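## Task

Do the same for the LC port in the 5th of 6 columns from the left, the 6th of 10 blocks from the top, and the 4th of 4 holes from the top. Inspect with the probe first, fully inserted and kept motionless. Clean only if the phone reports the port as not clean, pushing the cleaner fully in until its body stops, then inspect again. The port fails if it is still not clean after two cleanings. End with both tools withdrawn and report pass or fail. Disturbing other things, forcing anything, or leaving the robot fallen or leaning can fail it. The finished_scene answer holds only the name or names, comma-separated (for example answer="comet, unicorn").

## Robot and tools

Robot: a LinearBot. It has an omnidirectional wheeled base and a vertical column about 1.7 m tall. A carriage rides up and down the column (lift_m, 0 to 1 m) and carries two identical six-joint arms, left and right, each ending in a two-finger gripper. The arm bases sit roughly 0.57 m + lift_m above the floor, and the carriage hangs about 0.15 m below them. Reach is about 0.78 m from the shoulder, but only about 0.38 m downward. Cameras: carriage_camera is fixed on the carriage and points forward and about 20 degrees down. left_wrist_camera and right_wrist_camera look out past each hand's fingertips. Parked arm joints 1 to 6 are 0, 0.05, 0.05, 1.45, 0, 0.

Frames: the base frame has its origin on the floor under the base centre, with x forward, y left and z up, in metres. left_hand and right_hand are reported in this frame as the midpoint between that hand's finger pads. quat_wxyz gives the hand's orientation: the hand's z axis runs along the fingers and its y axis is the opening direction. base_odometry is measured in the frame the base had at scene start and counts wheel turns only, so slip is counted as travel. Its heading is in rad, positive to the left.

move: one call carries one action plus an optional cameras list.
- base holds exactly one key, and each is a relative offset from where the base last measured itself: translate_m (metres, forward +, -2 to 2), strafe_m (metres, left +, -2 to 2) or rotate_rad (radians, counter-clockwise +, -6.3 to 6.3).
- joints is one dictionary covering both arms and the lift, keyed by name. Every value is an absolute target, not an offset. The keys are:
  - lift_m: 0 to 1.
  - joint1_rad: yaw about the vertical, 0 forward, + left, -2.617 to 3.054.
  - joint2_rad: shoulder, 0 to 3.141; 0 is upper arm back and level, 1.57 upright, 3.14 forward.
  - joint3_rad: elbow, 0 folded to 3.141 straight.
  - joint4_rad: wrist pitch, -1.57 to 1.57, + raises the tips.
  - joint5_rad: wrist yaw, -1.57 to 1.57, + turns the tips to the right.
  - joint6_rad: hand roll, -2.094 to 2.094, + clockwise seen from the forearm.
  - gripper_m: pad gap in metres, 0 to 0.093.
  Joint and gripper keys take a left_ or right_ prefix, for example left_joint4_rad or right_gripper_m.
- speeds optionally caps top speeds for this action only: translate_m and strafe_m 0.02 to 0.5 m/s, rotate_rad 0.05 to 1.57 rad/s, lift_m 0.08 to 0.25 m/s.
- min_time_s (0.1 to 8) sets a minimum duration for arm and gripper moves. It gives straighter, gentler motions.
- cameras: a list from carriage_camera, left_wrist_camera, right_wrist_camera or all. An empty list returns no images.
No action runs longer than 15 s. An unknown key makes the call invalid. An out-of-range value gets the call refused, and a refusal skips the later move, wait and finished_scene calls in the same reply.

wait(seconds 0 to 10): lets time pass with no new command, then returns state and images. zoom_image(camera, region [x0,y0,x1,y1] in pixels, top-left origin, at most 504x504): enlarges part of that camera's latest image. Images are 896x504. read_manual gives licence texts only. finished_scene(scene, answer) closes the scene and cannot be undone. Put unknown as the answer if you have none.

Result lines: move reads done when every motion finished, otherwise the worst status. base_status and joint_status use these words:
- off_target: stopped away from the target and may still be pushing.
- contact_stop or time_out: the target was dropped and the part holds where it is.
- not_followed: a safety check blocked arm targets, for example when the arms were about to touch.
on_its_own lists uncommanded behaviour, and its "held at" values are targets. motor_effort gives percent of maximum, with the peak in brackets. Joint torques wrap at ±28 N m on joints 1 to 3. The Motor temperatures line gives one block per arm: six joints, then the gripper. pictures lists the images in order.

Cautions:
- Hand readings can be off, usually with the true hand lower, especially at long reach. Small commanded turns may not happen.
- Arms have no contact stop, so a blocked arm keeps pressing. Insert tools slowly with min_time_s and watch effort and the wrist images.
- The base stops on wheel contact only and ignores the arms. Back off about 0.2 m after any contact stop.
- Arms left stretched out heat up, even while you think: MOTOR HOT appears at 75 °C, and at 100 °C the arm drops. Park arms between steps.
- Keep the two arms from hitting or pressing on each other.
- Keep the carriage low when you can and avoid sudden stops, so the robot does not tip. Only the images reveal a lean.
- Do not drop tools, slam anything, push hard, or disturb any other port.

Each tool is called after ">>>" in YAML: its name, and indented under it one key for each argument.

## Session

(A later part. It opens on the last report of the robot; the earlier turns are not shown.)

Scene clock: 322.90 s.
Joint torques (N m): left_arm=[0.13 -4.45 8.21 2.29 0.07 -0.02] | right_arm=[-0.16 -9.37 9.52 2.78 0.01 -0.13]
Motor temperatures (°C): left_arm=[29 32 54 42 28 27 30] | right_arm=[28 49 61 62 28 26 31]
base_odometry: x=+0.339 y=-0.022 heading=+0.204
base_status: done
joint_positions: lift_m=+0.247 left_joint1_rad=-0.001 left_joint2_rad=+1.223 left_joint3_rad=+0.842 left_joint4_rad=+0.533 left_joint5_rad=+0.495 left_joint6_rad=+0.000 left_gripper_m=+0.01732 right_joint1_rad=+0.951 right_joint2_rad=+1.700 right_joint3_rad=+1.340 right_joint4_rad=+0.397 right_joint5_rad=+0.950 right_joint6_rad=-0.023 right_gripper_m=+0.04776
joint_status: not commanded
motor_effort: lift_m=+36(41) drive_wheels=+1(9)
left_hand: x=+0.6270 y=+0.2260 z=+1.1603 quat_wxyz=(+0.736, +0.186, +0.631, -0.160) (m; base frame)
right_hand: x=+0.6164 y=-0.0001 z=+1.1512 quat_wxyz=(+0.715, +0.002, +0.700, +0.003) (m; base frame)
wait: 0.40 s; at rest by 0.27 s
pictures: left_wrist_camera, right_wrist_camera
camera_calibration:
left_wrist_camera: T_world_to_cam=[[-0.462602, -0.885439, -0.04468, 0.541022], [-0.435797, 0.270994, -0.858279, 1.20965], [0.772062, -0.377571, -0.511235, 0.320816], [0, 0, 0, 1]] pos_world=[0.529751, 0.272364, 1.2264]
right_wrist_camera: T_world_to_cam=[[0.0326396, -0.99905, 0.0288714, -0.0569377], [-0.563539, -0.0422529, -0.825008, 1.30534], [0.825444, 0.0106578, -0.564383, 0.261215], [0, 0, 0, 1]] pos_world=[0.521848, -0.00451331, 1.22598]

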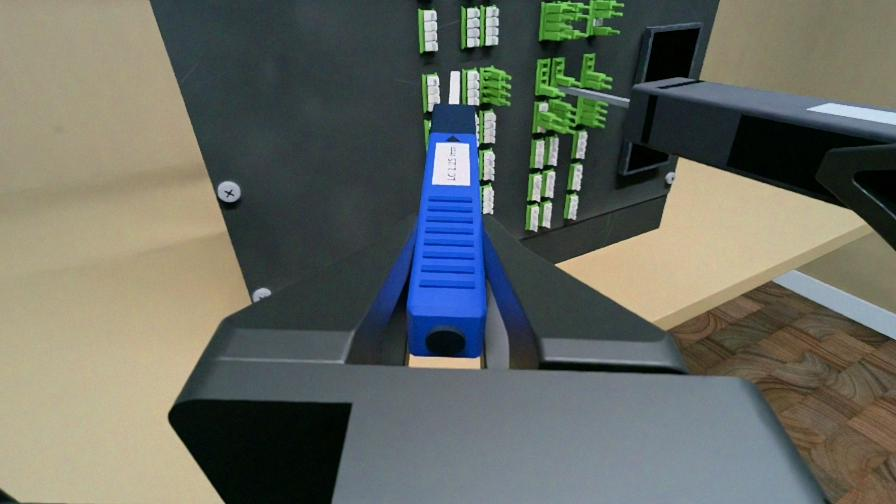

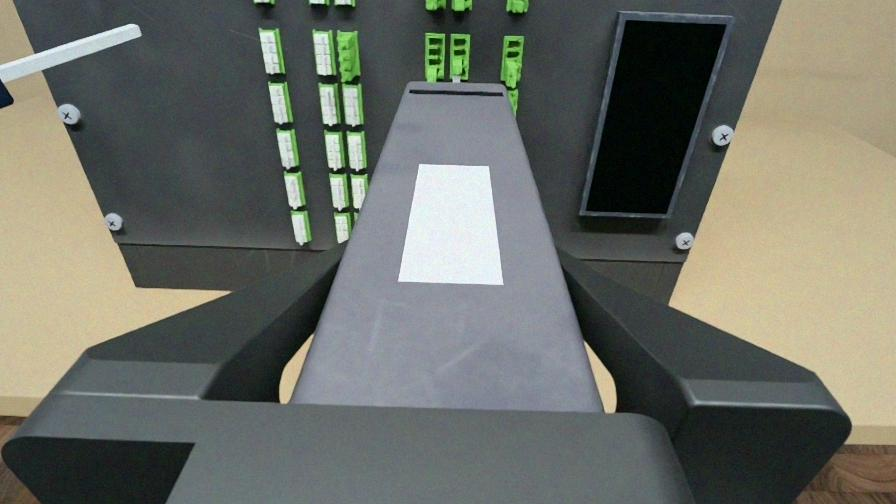

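>>> move:
  base: {"translate_m": 0.003}
  speeds: {"translate_m": 0.02}
  cameras: []

>>> wait:
  seconds: 0.4
  cameras: ["right_wrist_camera", "left_wrist_camera"]

>>> zoom_image:
  camera: "right_wrist_camera"
  region: [445, 28, 475, 58]

>>> zoom_image:
  camera: "right_wrist_camera"
  region: [445, 54, 475, 84]

>>> zoom_image:
  camera: "left_wrist_camera"
  region: [530, 60, 580, 110]

Scene clock: 351.00 s.
Joint torques (N m): left_arm=[0.17 -4.41 8.08 2.26 0.05 -0.04] | right_arm=[-0.1 -9.36 9.51 2.76 0.02 -0.14]
Motor temperatures (°C): left_arm=[29 32 54 43 28 27 30] | right_arm=[28 49 61 61 28 26 31]
move: done
base_odometry: x=+0.342 y=-0.022 heading=+0.204
base_status: done
joint_positions: lift_m=+0.247 left_joint1_rad=-0.001 left_joint2_rad=+1.223 left_joint3_rad=+0.842 left_joint4_rad=+0.534 left_joint5_rad=+0.495 left_joint6_rad=+0.000 left_gripper_m=+0.01732 right_joint1_rad=+0.950 right_joint2_rad=+1.700 right_joint3_rad=+1.340 right_joint4_rad=+0.397 right_joint5_rad=+0.950 right_joint6_rad=-0.023 right_gripper_m=+0.04776
joint_status: not commanded
motor_effort: lift_m=+41(44) drive_wheels=-2(9)
left_hand: x=+0.6270 y=+0.2260 z=+1.1605 quat_wxyz=(+0.736, +0.187, +0.631, -0.160) (m; base frame)
right_hand: x=+0.6166 y=-0.0004 z=+1.1512 quat_wxyz=(+0.715, +0.002, +0.699, +0.003) (m; base frame)
pictures: none
No camera images: "cameras" was empty.

Scene clock: 351.40 s.
Joint torques (N m): left_arm=[0.09 -4.48 8.25 2.32 0.06 -0.02] | right_arm=[-0.16 -9.37 9.48 2.77 0.01 -0.13]
Motor temperatures (°C): left_arm=[29 32 54 43 28 27 30] | right_arm=[28 49 61 61 28 26 31]
base_odometry: x=+0.342 y=-0.022 heading=+0.204
base_status: done
joint_positions: lift_m=+0.247 left_joint1_rad=-0.001 left_joint2_rad=+1.223 left_joint3_rad=+0.842 left_joint4_rad=+0.534 left_joint5_rad=+0.495 left_joint6_rad=+0.000 left_gripper_m=+0.01732 right_joint1_rad=+0.950 right_joint2_rad=+1.700 right_joint3_rad=+1.340 right_joint4_rad=+0.397 right_joint5_rad=+0.950 right_joint6_rad=-0.023 right_gripper_m=+0.04776
joint_status: not commanded
motor_effort: lift_m=+40(44) drive_wheels=-2(9)
left_hand: x=+0.6270 y=+0.2260 z=+1.1605 quat_wxyz=(+0.736, +0.187, +0.631, -0.160) (m; base frame)
right_hand: x=+0.6166 y=-0.0004 z=+1.1512 quat_wxyz=(+0.715, +0.002, +0.699, +0.003) (m; base frame)
wait: 0.40 s; at rest by 0.27 s
pictures: left_wrist_camera, right_wrist_camera
camera_calibration:
left_wrist_camera: T_world_to_cam=[[-0.462574, -0.885435, -0.0450544, 0.541468], [-0.435123, 0.27101, -0.858616, 1.20979], [0.772459, -0.37757, -0.510636, 0.319924], [0, 0, 0, 1]] pos_world=[0.529749, 0.272364, 1.2265]
right_wrist_camera: T_world_to_cam=[[0.0323257, -0.999068, 0.0286024, -0.0566582], [-0.563326, -0.0418509, -0.825174, 1.30567], [0.825602, 0.0105618, -0.564154, 0.260664], [0, 0, 0, 1]] pos_world=[0.522147, -0.00471489, 1.22608]

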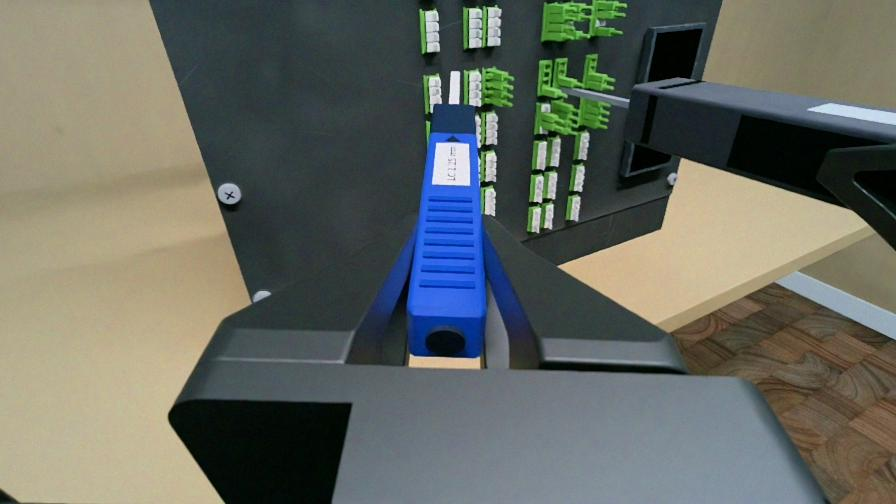

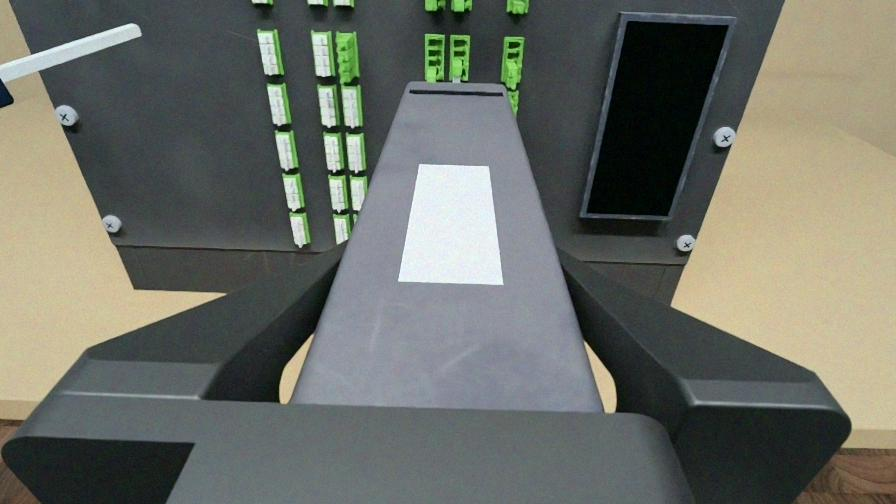

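Scaled by 16.800 from the camera's 896x504 image, which has a finer 1280x720 frame.

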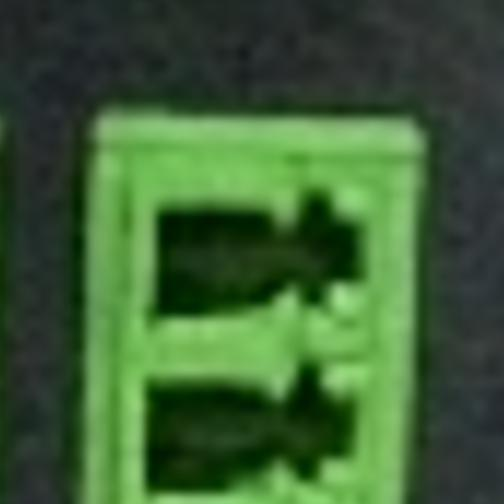

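Scaled by 16.800 from the camera's 896x504 image, which has a finer 1280x720 frame.

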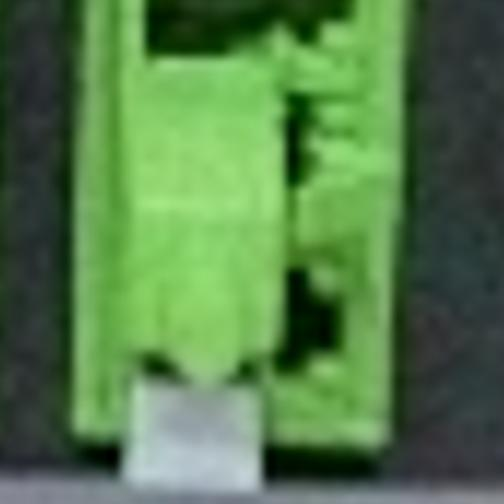

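Scaled by 10.080 from the camera's 896x504 image, which has a finer 1280x720 frame.

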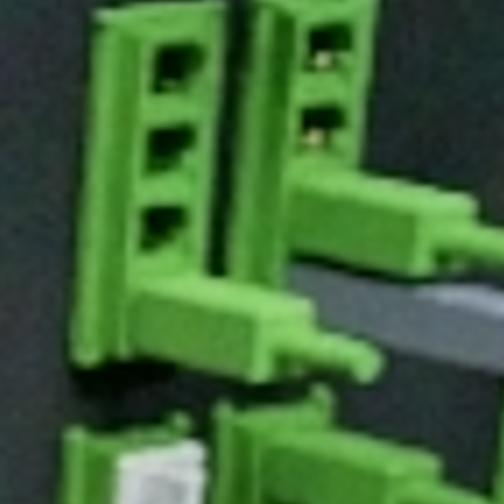

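>>> move:
  base: {"translate_m": 0.004}
  speeds: {"translate_m": 0.02}
  cameras: []

>>> wait:
  seconds: 0.4
  cameras: ["right_wrist_camera", "left_wrist_camera"]

>>> zoom_image:
  camera: "left_wrist_camera"
  region: [530, 60, 580, 110]

Scene clock: 356.20 s.
Joint torques (N m): left_arm=[0.16 -4.44 8.31 2.27 0.07 -0.02] | right_arm=[-0.1 -9.36 9.52 2.77 0.03 -0.13]
Motor temperatures (°C): left_arm=[29 32 54 43 28 27 30] | right_arm=[28 50 61 60 28 26 31]
move: done
base_odometry: x=+0.346 y=-0.021 heading=+0.204
base_status: done
joint_positions: lift_m=+0.247 left_joint1_rad=-0.001 left_joint2_rad=+1.223 left_joint3_rad=+0.842 left_joint4_rad=+0.534 left_joint5_rad=+0.495 left_joint6_rad=+0.000 left_gripper_m=+0.01732 right_joint1_rad=+0.950 right_joint2_rad=+1.700 right_joint3_rad=+1.340 right_joint4_rad=+0.397 right_joint5_rad=+0.947 right_joint6_rad=-0.023 right_gripper_m=+0.04776
joint_status: not commanded
motor_effort: lift_m=+39(41) drive_wheels=-2(9)
left_hand: x=+0.6270 y=+0.2260 z=+1.1604 quat_wxyz=(+0.736, +0.186, +0.631, -0.160) (m; base frame)
right_hand: x=+0.6166 y=+0.0000 z=+1.1513 quat_wxyz=(+0.715, +0.002, +0.699, +0.003) (m; base frame)
pictures: none
No camera images: "cameras" was empty.

Scene clock: 356.60 s.
Joint torques (N m): left_arm=[0.16 -4.48 8.23 2.28 0.07 -0.02] | right_arm=[-0.1 -9.39 9.5 2.77 0.03 -0.13]
Motor temperatures (°C): left_arm=[29 32 54 43 28 27 30] | right_arm=[28 50 61 60 28 26 31]
base_odometry: x=+0.346 y=-0.021 heading=+0.204
base_status: done
joint_positions: lift_m=+0.247 left_joint1_rad=-0.001 left_joint2_rad=+1.223 left_joint3_rad=+0.842 left_joint4_rad=+0.534 left_joint5_rad=+0.495 left_joint6_rad=+0.000 left_gripper_m=+0.01732 right_joint1_rad=+0.950 right_joint2_rad=+1.700 right_joint3_rad=+1.340 right_joint4_rad=+0.397 right_joint5_rad=+0.947 right_joint6_rad=-0.023 right_gripper_m=+0.04776
joint_status: not commanded
motor_effort: lift_m=+41(41) drive_wheels=-2(9)
left_hand: x=+0.6270 y=+0.2260 z=+1.1604 quat_wxyz=(+0.736, +0.186, +0.631, -0.160) (m; base frame)
right_hand: x=+0.6166 y=+0.0000 z=+1.1513 quat_wxyz=(+0.715, +0.002, +0.699, +0.003) (m; base frame)
wait: 0.40 s; at rest by 0.27 s
pictures: left_wrist_camera, right_wrist_camera
camera_calibration:
left_wrist_camera: T_world_to_cam=[[-0.462578, -0.885444, -0.0448459, 0.541217], [-0.435472, 0.27098, -0.858449, 1.20978], [0.772261, -0.37757, -0.510935, 0.320395], [0, 0, 0, 1]] pos_world=[0.52975, 0.272364, 1.2265]
right_wrist_camera: T_world_to_cam=[[0.0345429, -0.998991, 0.0286875, -0.0578071], [-0.563221, -0.0431711, -0.825178, 1.30557], [0.825584, 0.0123466, -0.564144, 0.260743], [0, 0, 0, 1]] pos_world=[0.522056, -0.00460516, 1.22608]

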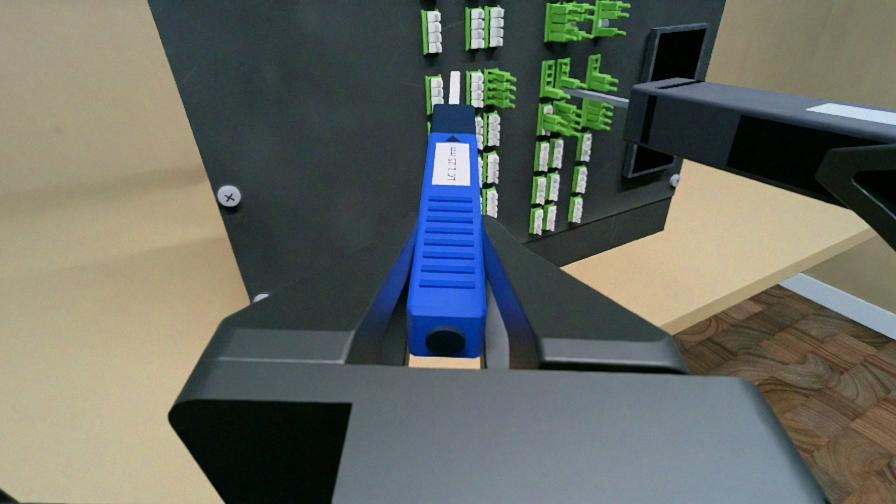

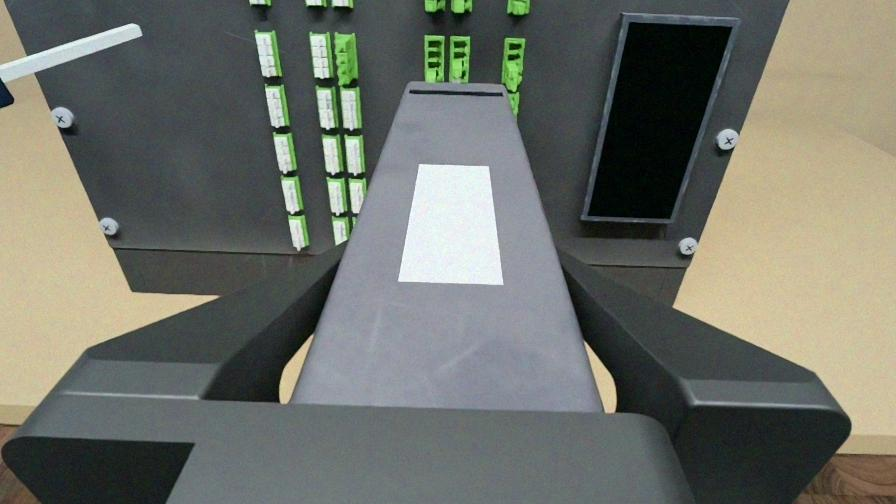

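Scaled by 10.080 from the camera's 896x504 image, which has a finer 1280x720 frame.

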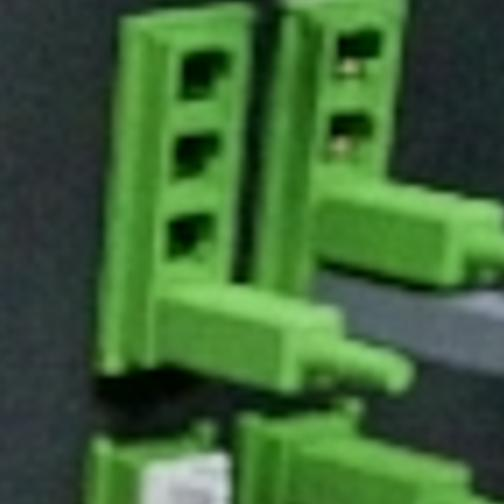

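>>> move:
  base: {"translate_m": 0.004}
  speeds: {"translate_m": 0.02}
  cameras: ["right_wrist_camera"]

>>> move:
  base: {"translate_m": 0.003}
  speeds: {"translate_m": 0.02}
  cameras: []

>>> wait:
  seconds: 1.0
  cameras: ["right_wrist_camera"]

Scene clock: 361.40 s.
Joint torques (N m): left_arm=[0.14 -4.37 8.29 2.31 0.05 -0.02] | right_arm=[-0.08 -9.39 9.52 2.77 0.02 -0.13]
Motor temperatures (°C): left_arm=[29 32 54 43 28 27 30] | right_arm=[28 50 61 60 28 26 31]
move: done
base_odometry: x=+0.350 y=-0.020 heading=+0.204
base_status: done
joint_positions: lift_m=+0.247 left_joint1_rad=-0.001 left_joint2_rad=+1.223 left_joint3_rad=+0.842 left_joint4_rad=+0.533 left_joint5_rad=+0.495 left_joint6_rad=+0.000 left_gripper_m=+0.01732 right_joint1_rad=+0.950 right_joint2_rad=+1.700 right_joint3_rad=+1.340 right_joint4_rad=+0.397 right_joint5_rad=+0.948 right_joint6_rad=-0.023 right_gripper_m=+0.04776
joint_status: not commanded
motor_effort: lift_m=+39(41) drive_wheels=-2(8)
left_hand: x=+0.6270 y=+0.2260 z=+1.1603 quat_wxyz=(+0.736, +0.186, +0.631, -0.160) (m; base frame)
right_hand: x=+0.6166 y=-0.0001 z=+1.1513 quat_wxyz=(+0.715, +0.002, +0.699, +0.003) (m; base frame)
pictures: right_wrist_camera
camera_calibration:
right_wrist_camera: T_world_to_cam=[[0.033766, -0.99902, 0.0286023, -0.0573039], [-0.563259, -0.0426628, -0.825178, 1.30565], [0.82559, 0.0117525, -0.564147, 0.260662], [0, 0, 0, 1]] pos_world=[0.522153, -0.00460862, 1.22608]

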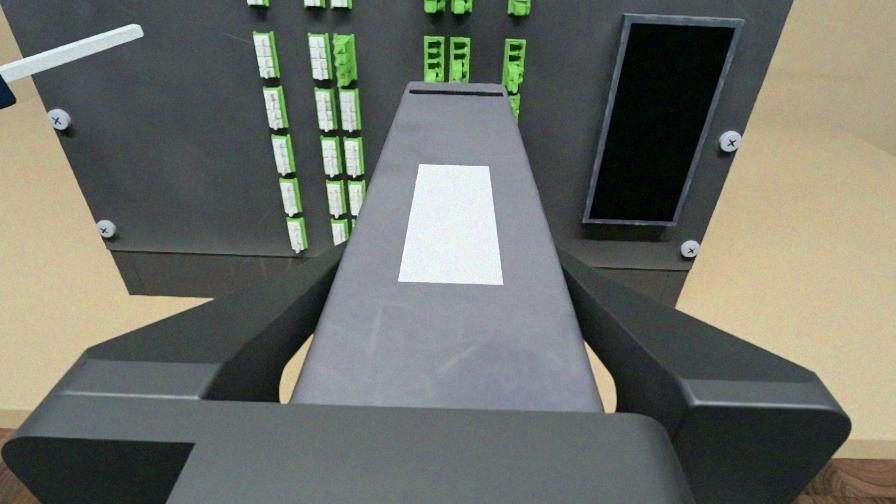

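Scene clock: 362.00 s.
Joint torques (N m): left_arm=[0.14 -4.51 8.23 2.28 0.06 -0.02] | right_arm=[-0.57 -9.4 9.52 2.76 -0.08 -0.13]
Motor temperatures (°C): left_arm=[29 32 54 43 28 27 30] | right_arm=[28 50 61 60 28 26 31]
move: done
base_odometry: x=+0.353 y=-0.020 heading=+0.203
base_status: done
joint_positions: lift_m=+0.247 left_joint1_rad=-0.001 left_joint2_rad=+1.223 left_joint3_rad=+0.842 left_joint4_rad=+0.533 left_joint5_rad=+0.495 left_joint6_rad=+0.000 left_gripper_m=+0.01732 right_joint1_rad=+0.954 right_joint2_rad=+1.700 right_joint3_rad=+1.340 right_joint4_rad=+0.397 right_joint5_rad=+0.956 right_joint6_rad=-0.023 right_gripper_m=+0.04776
joint_status: not commanded
motor_effort: lift_m=+37(41) drive_wheels=-2(7)
left_hand: x=+0.6270 y=+0.2260 z=+1.1603 quat_wxyz=(+0.736, +0.186, +0.631, -0.160) (m; base frame)
right_hand: x=+0.6153 y=+0.0001 z=+1.1511 quat_wxyz=(+0.714, +0.003, +0.700, +0.001) (m; base frame)
pictures: none
No camera images: "cameras" was empty.

Scene clock: 363.00 s.
Joint torques (N m): left_arm=[0.17 -4.48 8.28 2.29 0.06 -0.03] | right_arm=[-0.47 -9.35 9.52 2.77 -0.08 -0.13]
Motor temperatures (°C): left_arm=[29 32 54 43 28 27 30] | right_arm=[28 50 61 60 28 26 31]
base_odometry: x=+0.353 y=-0.020 heading=+0.203
base_status: done
joint_positions: lift_m=+0.247 left_joint1_rad=-0.001 left_joint2_rad=+1.223 left_joint3_rad=+0.842 left_joint4_rad=+0.533 left_joint5_rad=+0.495 left_joint6_rad=+0.000 left_gripper_m=+0.01732 right_joint1_rad=+0.954 right_joint2_rad=+1.700 right_joint3_rad=+1.340 right_joint4_rad=+0.397 right_joint5_rad=+0.956 right_joint6_rad=-0.023 right_gripper_m=+0.04776
joint_status: not commanded
motor_effort: lift_m=+44(41) drive_wheels=-2(7)
left_hand: x=+0.6270 y=+0.2260 z=+1.1603 quat_wxyz=(+0.736, +0.186, +0.631, -0.160) (m; base frame)
right_hand: x=+0.6153 y=+0.0001 z=+1.1511 quat_wxyz=(+0.714, +0.003, +0.700, +0.001) (m; base frame)
wait: 1.00 s; at rest by 0.27 s
pictures: right_wrist_camera
camera_calibration:
right_wrist_camera: T_world_to_cam=[[0.0296594, -0.999127, 0.0294123, -0.0554291], [-0.564038, -0.041022, -0.824729, 1.30471], [0.825216, 0.00787133, -0.564763, 0.262618], [0, 0, 0, 1]] pos_world=[0.520837, -0.00392583, 1.22598]

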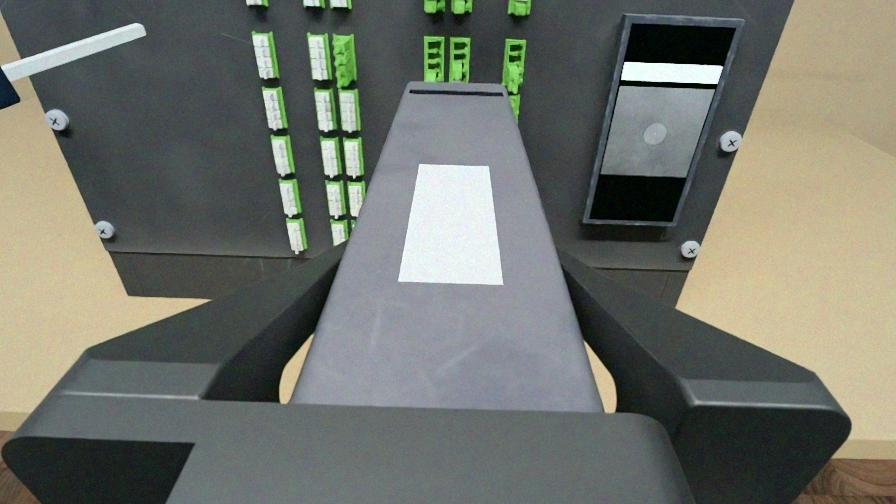

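>>> zoom_image:
  camera: "right_wrist_camera"
  region: [595, 75, 725, 185]

>>> zoom_image:
  camera: "right_wrist_camera"
  region: [630, 110, 680, 160]

>>> zoom_image:
  camera: "right_wrist_camera"
  region: [610, 50, 730, 90]

Scaled by 3.877 from the camera's 896x504 image, which has a finer 1280x720 frame.

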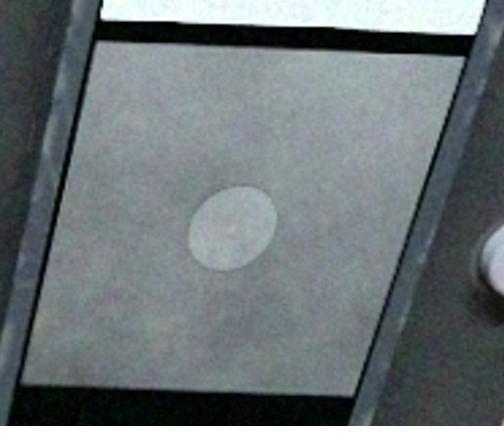

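Scaled by 10.080 from the camera's 896x504 image, which has a finer 1280x720 frame.

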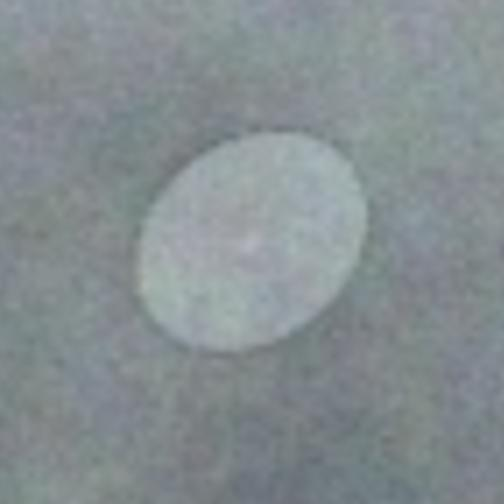

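Scaled by 4.200 from the camera's 896x504 image, which has a finer 1280x720 frame.

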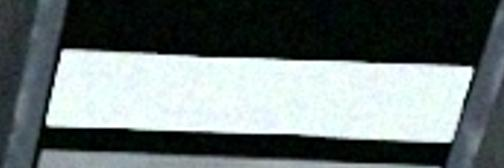

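>>> zoom_image:
  camera: "right_wrist_camera"
  region: [600, 82, 660, 132]

>>> zoom_image:
  camera: "right_wrist_camera"
  region: [655, 85, 720, 135]

>>> zoom_image:
  camera: "right_wrist_camera"
  region: [595, 130, 655, 180]

>>> zoom_image:
  camera: "right_wrist_camera"
  region: [645, 130, 710, 182]

Scaled by 8.400 from the camera's 896x504 image, which has a finer 1280x720 frame.

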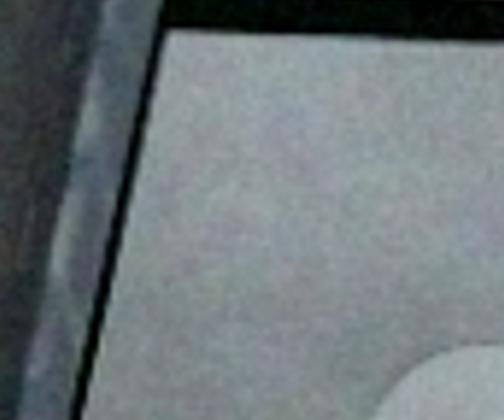

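Scaled by 7.754 from the camera's 896x504 image, which has a finer 1280x720 frame.

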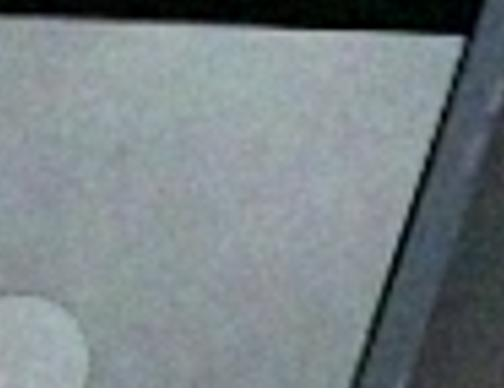

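Scaled by 8.400 from the camera's 896x504 image, which has a finer 1280x720 frame.

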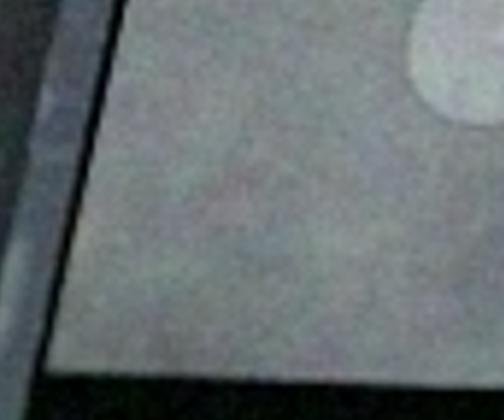

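Scaled by 7.754 from the camera's 896x504 image, which has a finer 1280x720 frame.

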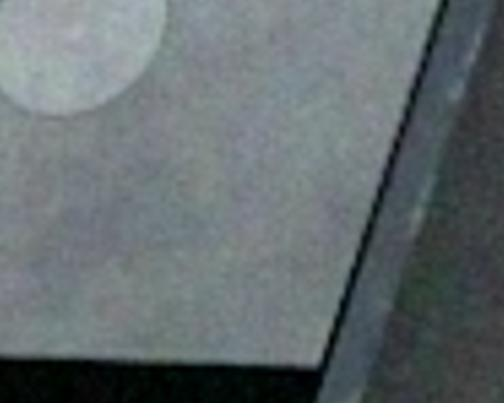

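>>> move:
  joints: {"right_joint1_rad": 0.952, "right_joint5_rad": 0.954}
  cameras: []

>>> move:
  base: {"translate_m": -0.035}
  speeds: {"translate_m": 0.02}
  cameras: ["right_wrist_camera", "left_wrist_camera"]

Scene clock: 385.53 s.
Joint torques (N m): left_arm=[0.17 -4.46 8.24 2.29 0.07 -0.02] | right_arm=[-0.16 -9.37 9.5 2.77 -0.01 -0.13]
Motor temperatures (°C): left_arm=[29 32 54 43 28 27 30] | right_arm=[28 50 61 60 28 26 31]
move: done
base_odometry: x=+0.353 y=-0.020 heading=+0.203
base_status: not commanded
joint_positions: lift_m=+0.247 left_joint1_rad=-0.001 left_joint2_rad=+1.223 left_joint3_rad=+0.842 left_joint4_rad=+0.533 left_joint5_rad=+0.495 left_joint6_rad=+0.000 left_gripper_m=+0.01732 right_joint1_rad=+0.954 right_joint2_rad=+1.700 right_joint3_rad=+1.340 right_joint4_rad=+0.397 right_joint5_rad=+0.956 right_joint6_rad=-0.023 right_gripper_m=+0.04776
joint_status: all done
motor_effort: lift_m=+37(42) drive_wheels=-2(2)
left_hand: x=+0.6270 y=+0.2260 z=+1.1603 quat_wxyz=(+0.736, +0.186, +0.631, -0.160) (m; base frame)
right_hand: x=+0.6153 y=+0.0001 z=+1.1511 quat_wxyz=(+0.714, +0.003, +0.700, +0.001) (m; base frame)
pictures: none
No camera images: "cameras" was empty.

Scene clock: 387.77 s.
Joint torques (N m): left_arm=[0.01 -4.44 8.18 2.31 0.06 -0.03] | right_arm=[-0.23 -9.31 9.52 2.77 0.04 -0.13]
Motor temperatures (°C): left_arm=[29 32 54 43 28 27 30] | right_arm=[28 50 61 60 28 26 31]
move: done
base_odometry: x=+0.319 y=-0.027 heading=+0.204
base_status: done
joint_positions: lift_m=+0.247 left_joint1_rad=-0.001 left_joint2_rad=+1.223 left_joint3_rad=+0.842 left_joint4_rad=+0.533 left_joint5_rad=+0.495 left_joint6_rad=+0.000 left_gripper_m=+0.01732 right_joint1_rad=+0.954 right_joint2_rad=+1.700 right_joint3_rad=+1.340 right_joint4_rad=+0.395 right_joint5_rad=+0.952 right_joint6_rad=-0.023 right_gripper_m=+0.04776
joint_status: not commanded
motor_effort: lift_m=+38(44) drive_wheels=+3(8)
left_hand: x=+0.6271 y=+0.2260 z=+1.1601 quat_wxyz=(+0.735, +0.186, +0.632, -0.160) (m; base frame)
right_hand: x=+0.6153 y=+0.0009 z=+1.1508 quat_wxyz=(+0.714, +0.001, +0.700, +0.003) (m; base frame)
pictures: left_wrist_camera, right_wrist_camera
camera_calibration:
left_wrist_camera: T_world_to_cam=[[-0.46263, -0.885444, -0.0443055, 0.540622], [-0.436471, 0.270978, -0.857941, 1.20956], [0.771665, -0.377571, -0.511833, 0.321631], [0, 0, 0, 1]] pos_world=[0.529854, 0.272364, 1.22631]
right_wrist_camera: T_world_to_cam=[[0.0341718, -0.998944, 0.0307176, -0.0589565], [-0.564415, -0.0446542, -0.824283, 1.30427], [0.824784, 0.0108298, -0.565345, 0.263354], [0, 0, 0, 1]] pos_world=[0.520955, -0.00350512, 1.22579]

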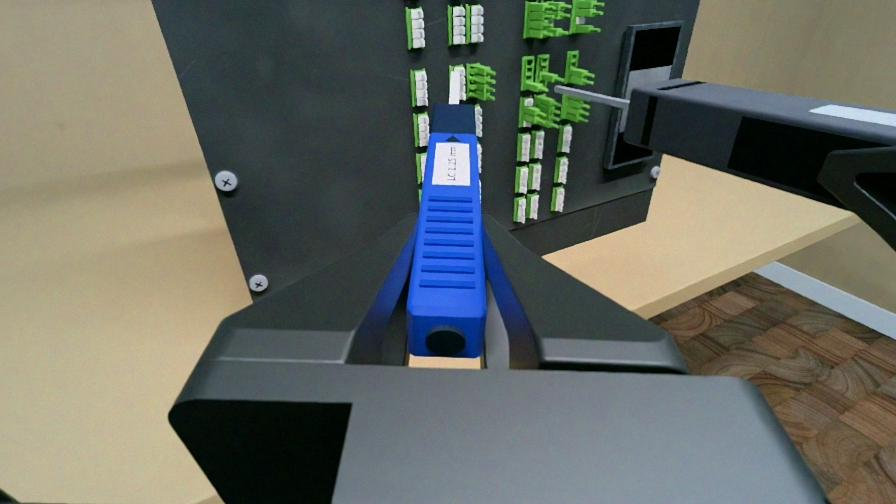

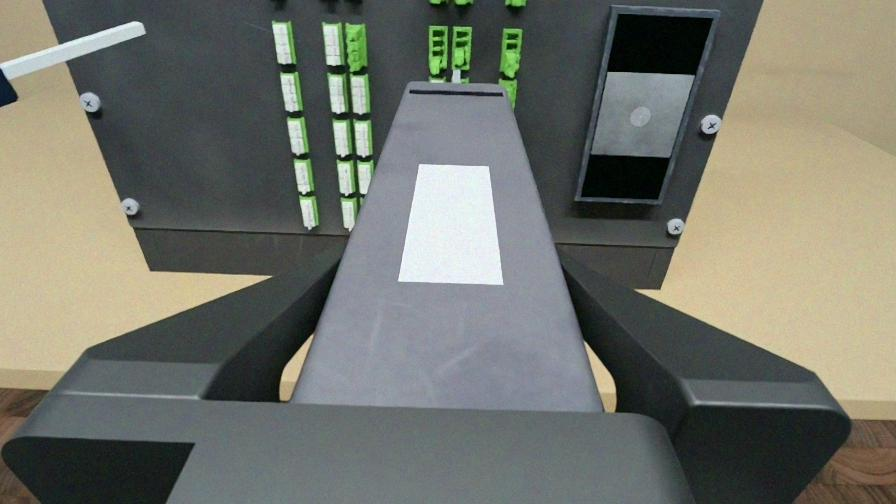

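>>> move:
  base: {"translate_m": -0.12}
  speeds: {"translate_m": 0.1}
  cameras: ["carriage_camera"]

Scene clock: 392.03 s.
Joint torques (N m): left_arm=[0.14 -4.42 8.27 2.3 0.05 -0.02] | right_arm=[-0.17 -9.37 9.51 2.82 0.05 -0.14]
Motor temperatures (°C): left_arm=[29 32 54 43 28 27 30] | right_arm=[28 50 61 61 28 26 31]
move: done
base_odometry: x=+0.201 y=-0.051 heading=+0.204
base_status: done
joint_positions: lift_m=+0.247 left_joint1_rad=-0.001 left_joint2_rad=+1.223 left_joint3_rad=+0.842 left_joint4_rad=+0.532 left_joint5_rad=+0.495 left_joint6_rad=+0.000 left_gripper_m=+0.01732 right_joint1_rad=+0.954 right_joint2_rad=+1.700 right_joint3_rad=+1.340 right_joint4_rad=+0.394 right_joint5_rad=+0.952 right_joint6_rad=-0.023 right_gripper_m=+0.04776
joint_status: not commanded
motor_effort: lift_m=+38(46) drive_wheels=-1(11)
left_hand: x=+0.6271 y=+0.2260 z=+1.1600 quat_wxyz=(+0.735, +0.186, +0.632, -0.160) (m; base frame)
right_hand: x=+0.6154 y=+0.0007 z=+1.1507 quat_wxyz=(+0.714, +0.001, +0.700, +0.002) (m; base frame)
pictures: carriage_camera
camera_calibration:
carriage_camera: T_world_to_cam=[[0.0437792, -0.998787, 0.0225464, -0.0320467], [-0.363853, -0.0369585, -0.930723, 1.19028], [0.930427, 0.0325427, -0.365029, 0.310281], [0, 0, 0, 1]] pos_world=[0.145796, 0.00188573, 1.22181]

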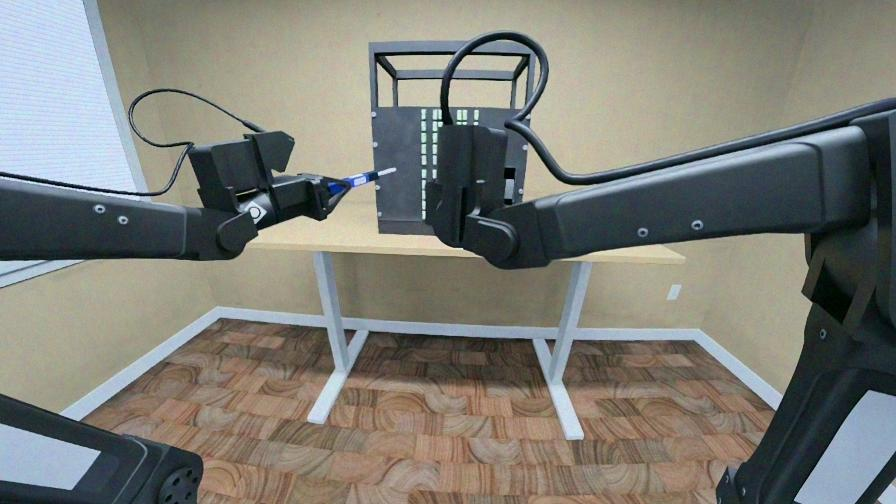

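>>> finished_scene:
  scene: 2
  answer: "pass"

The scene is finished: the task was done.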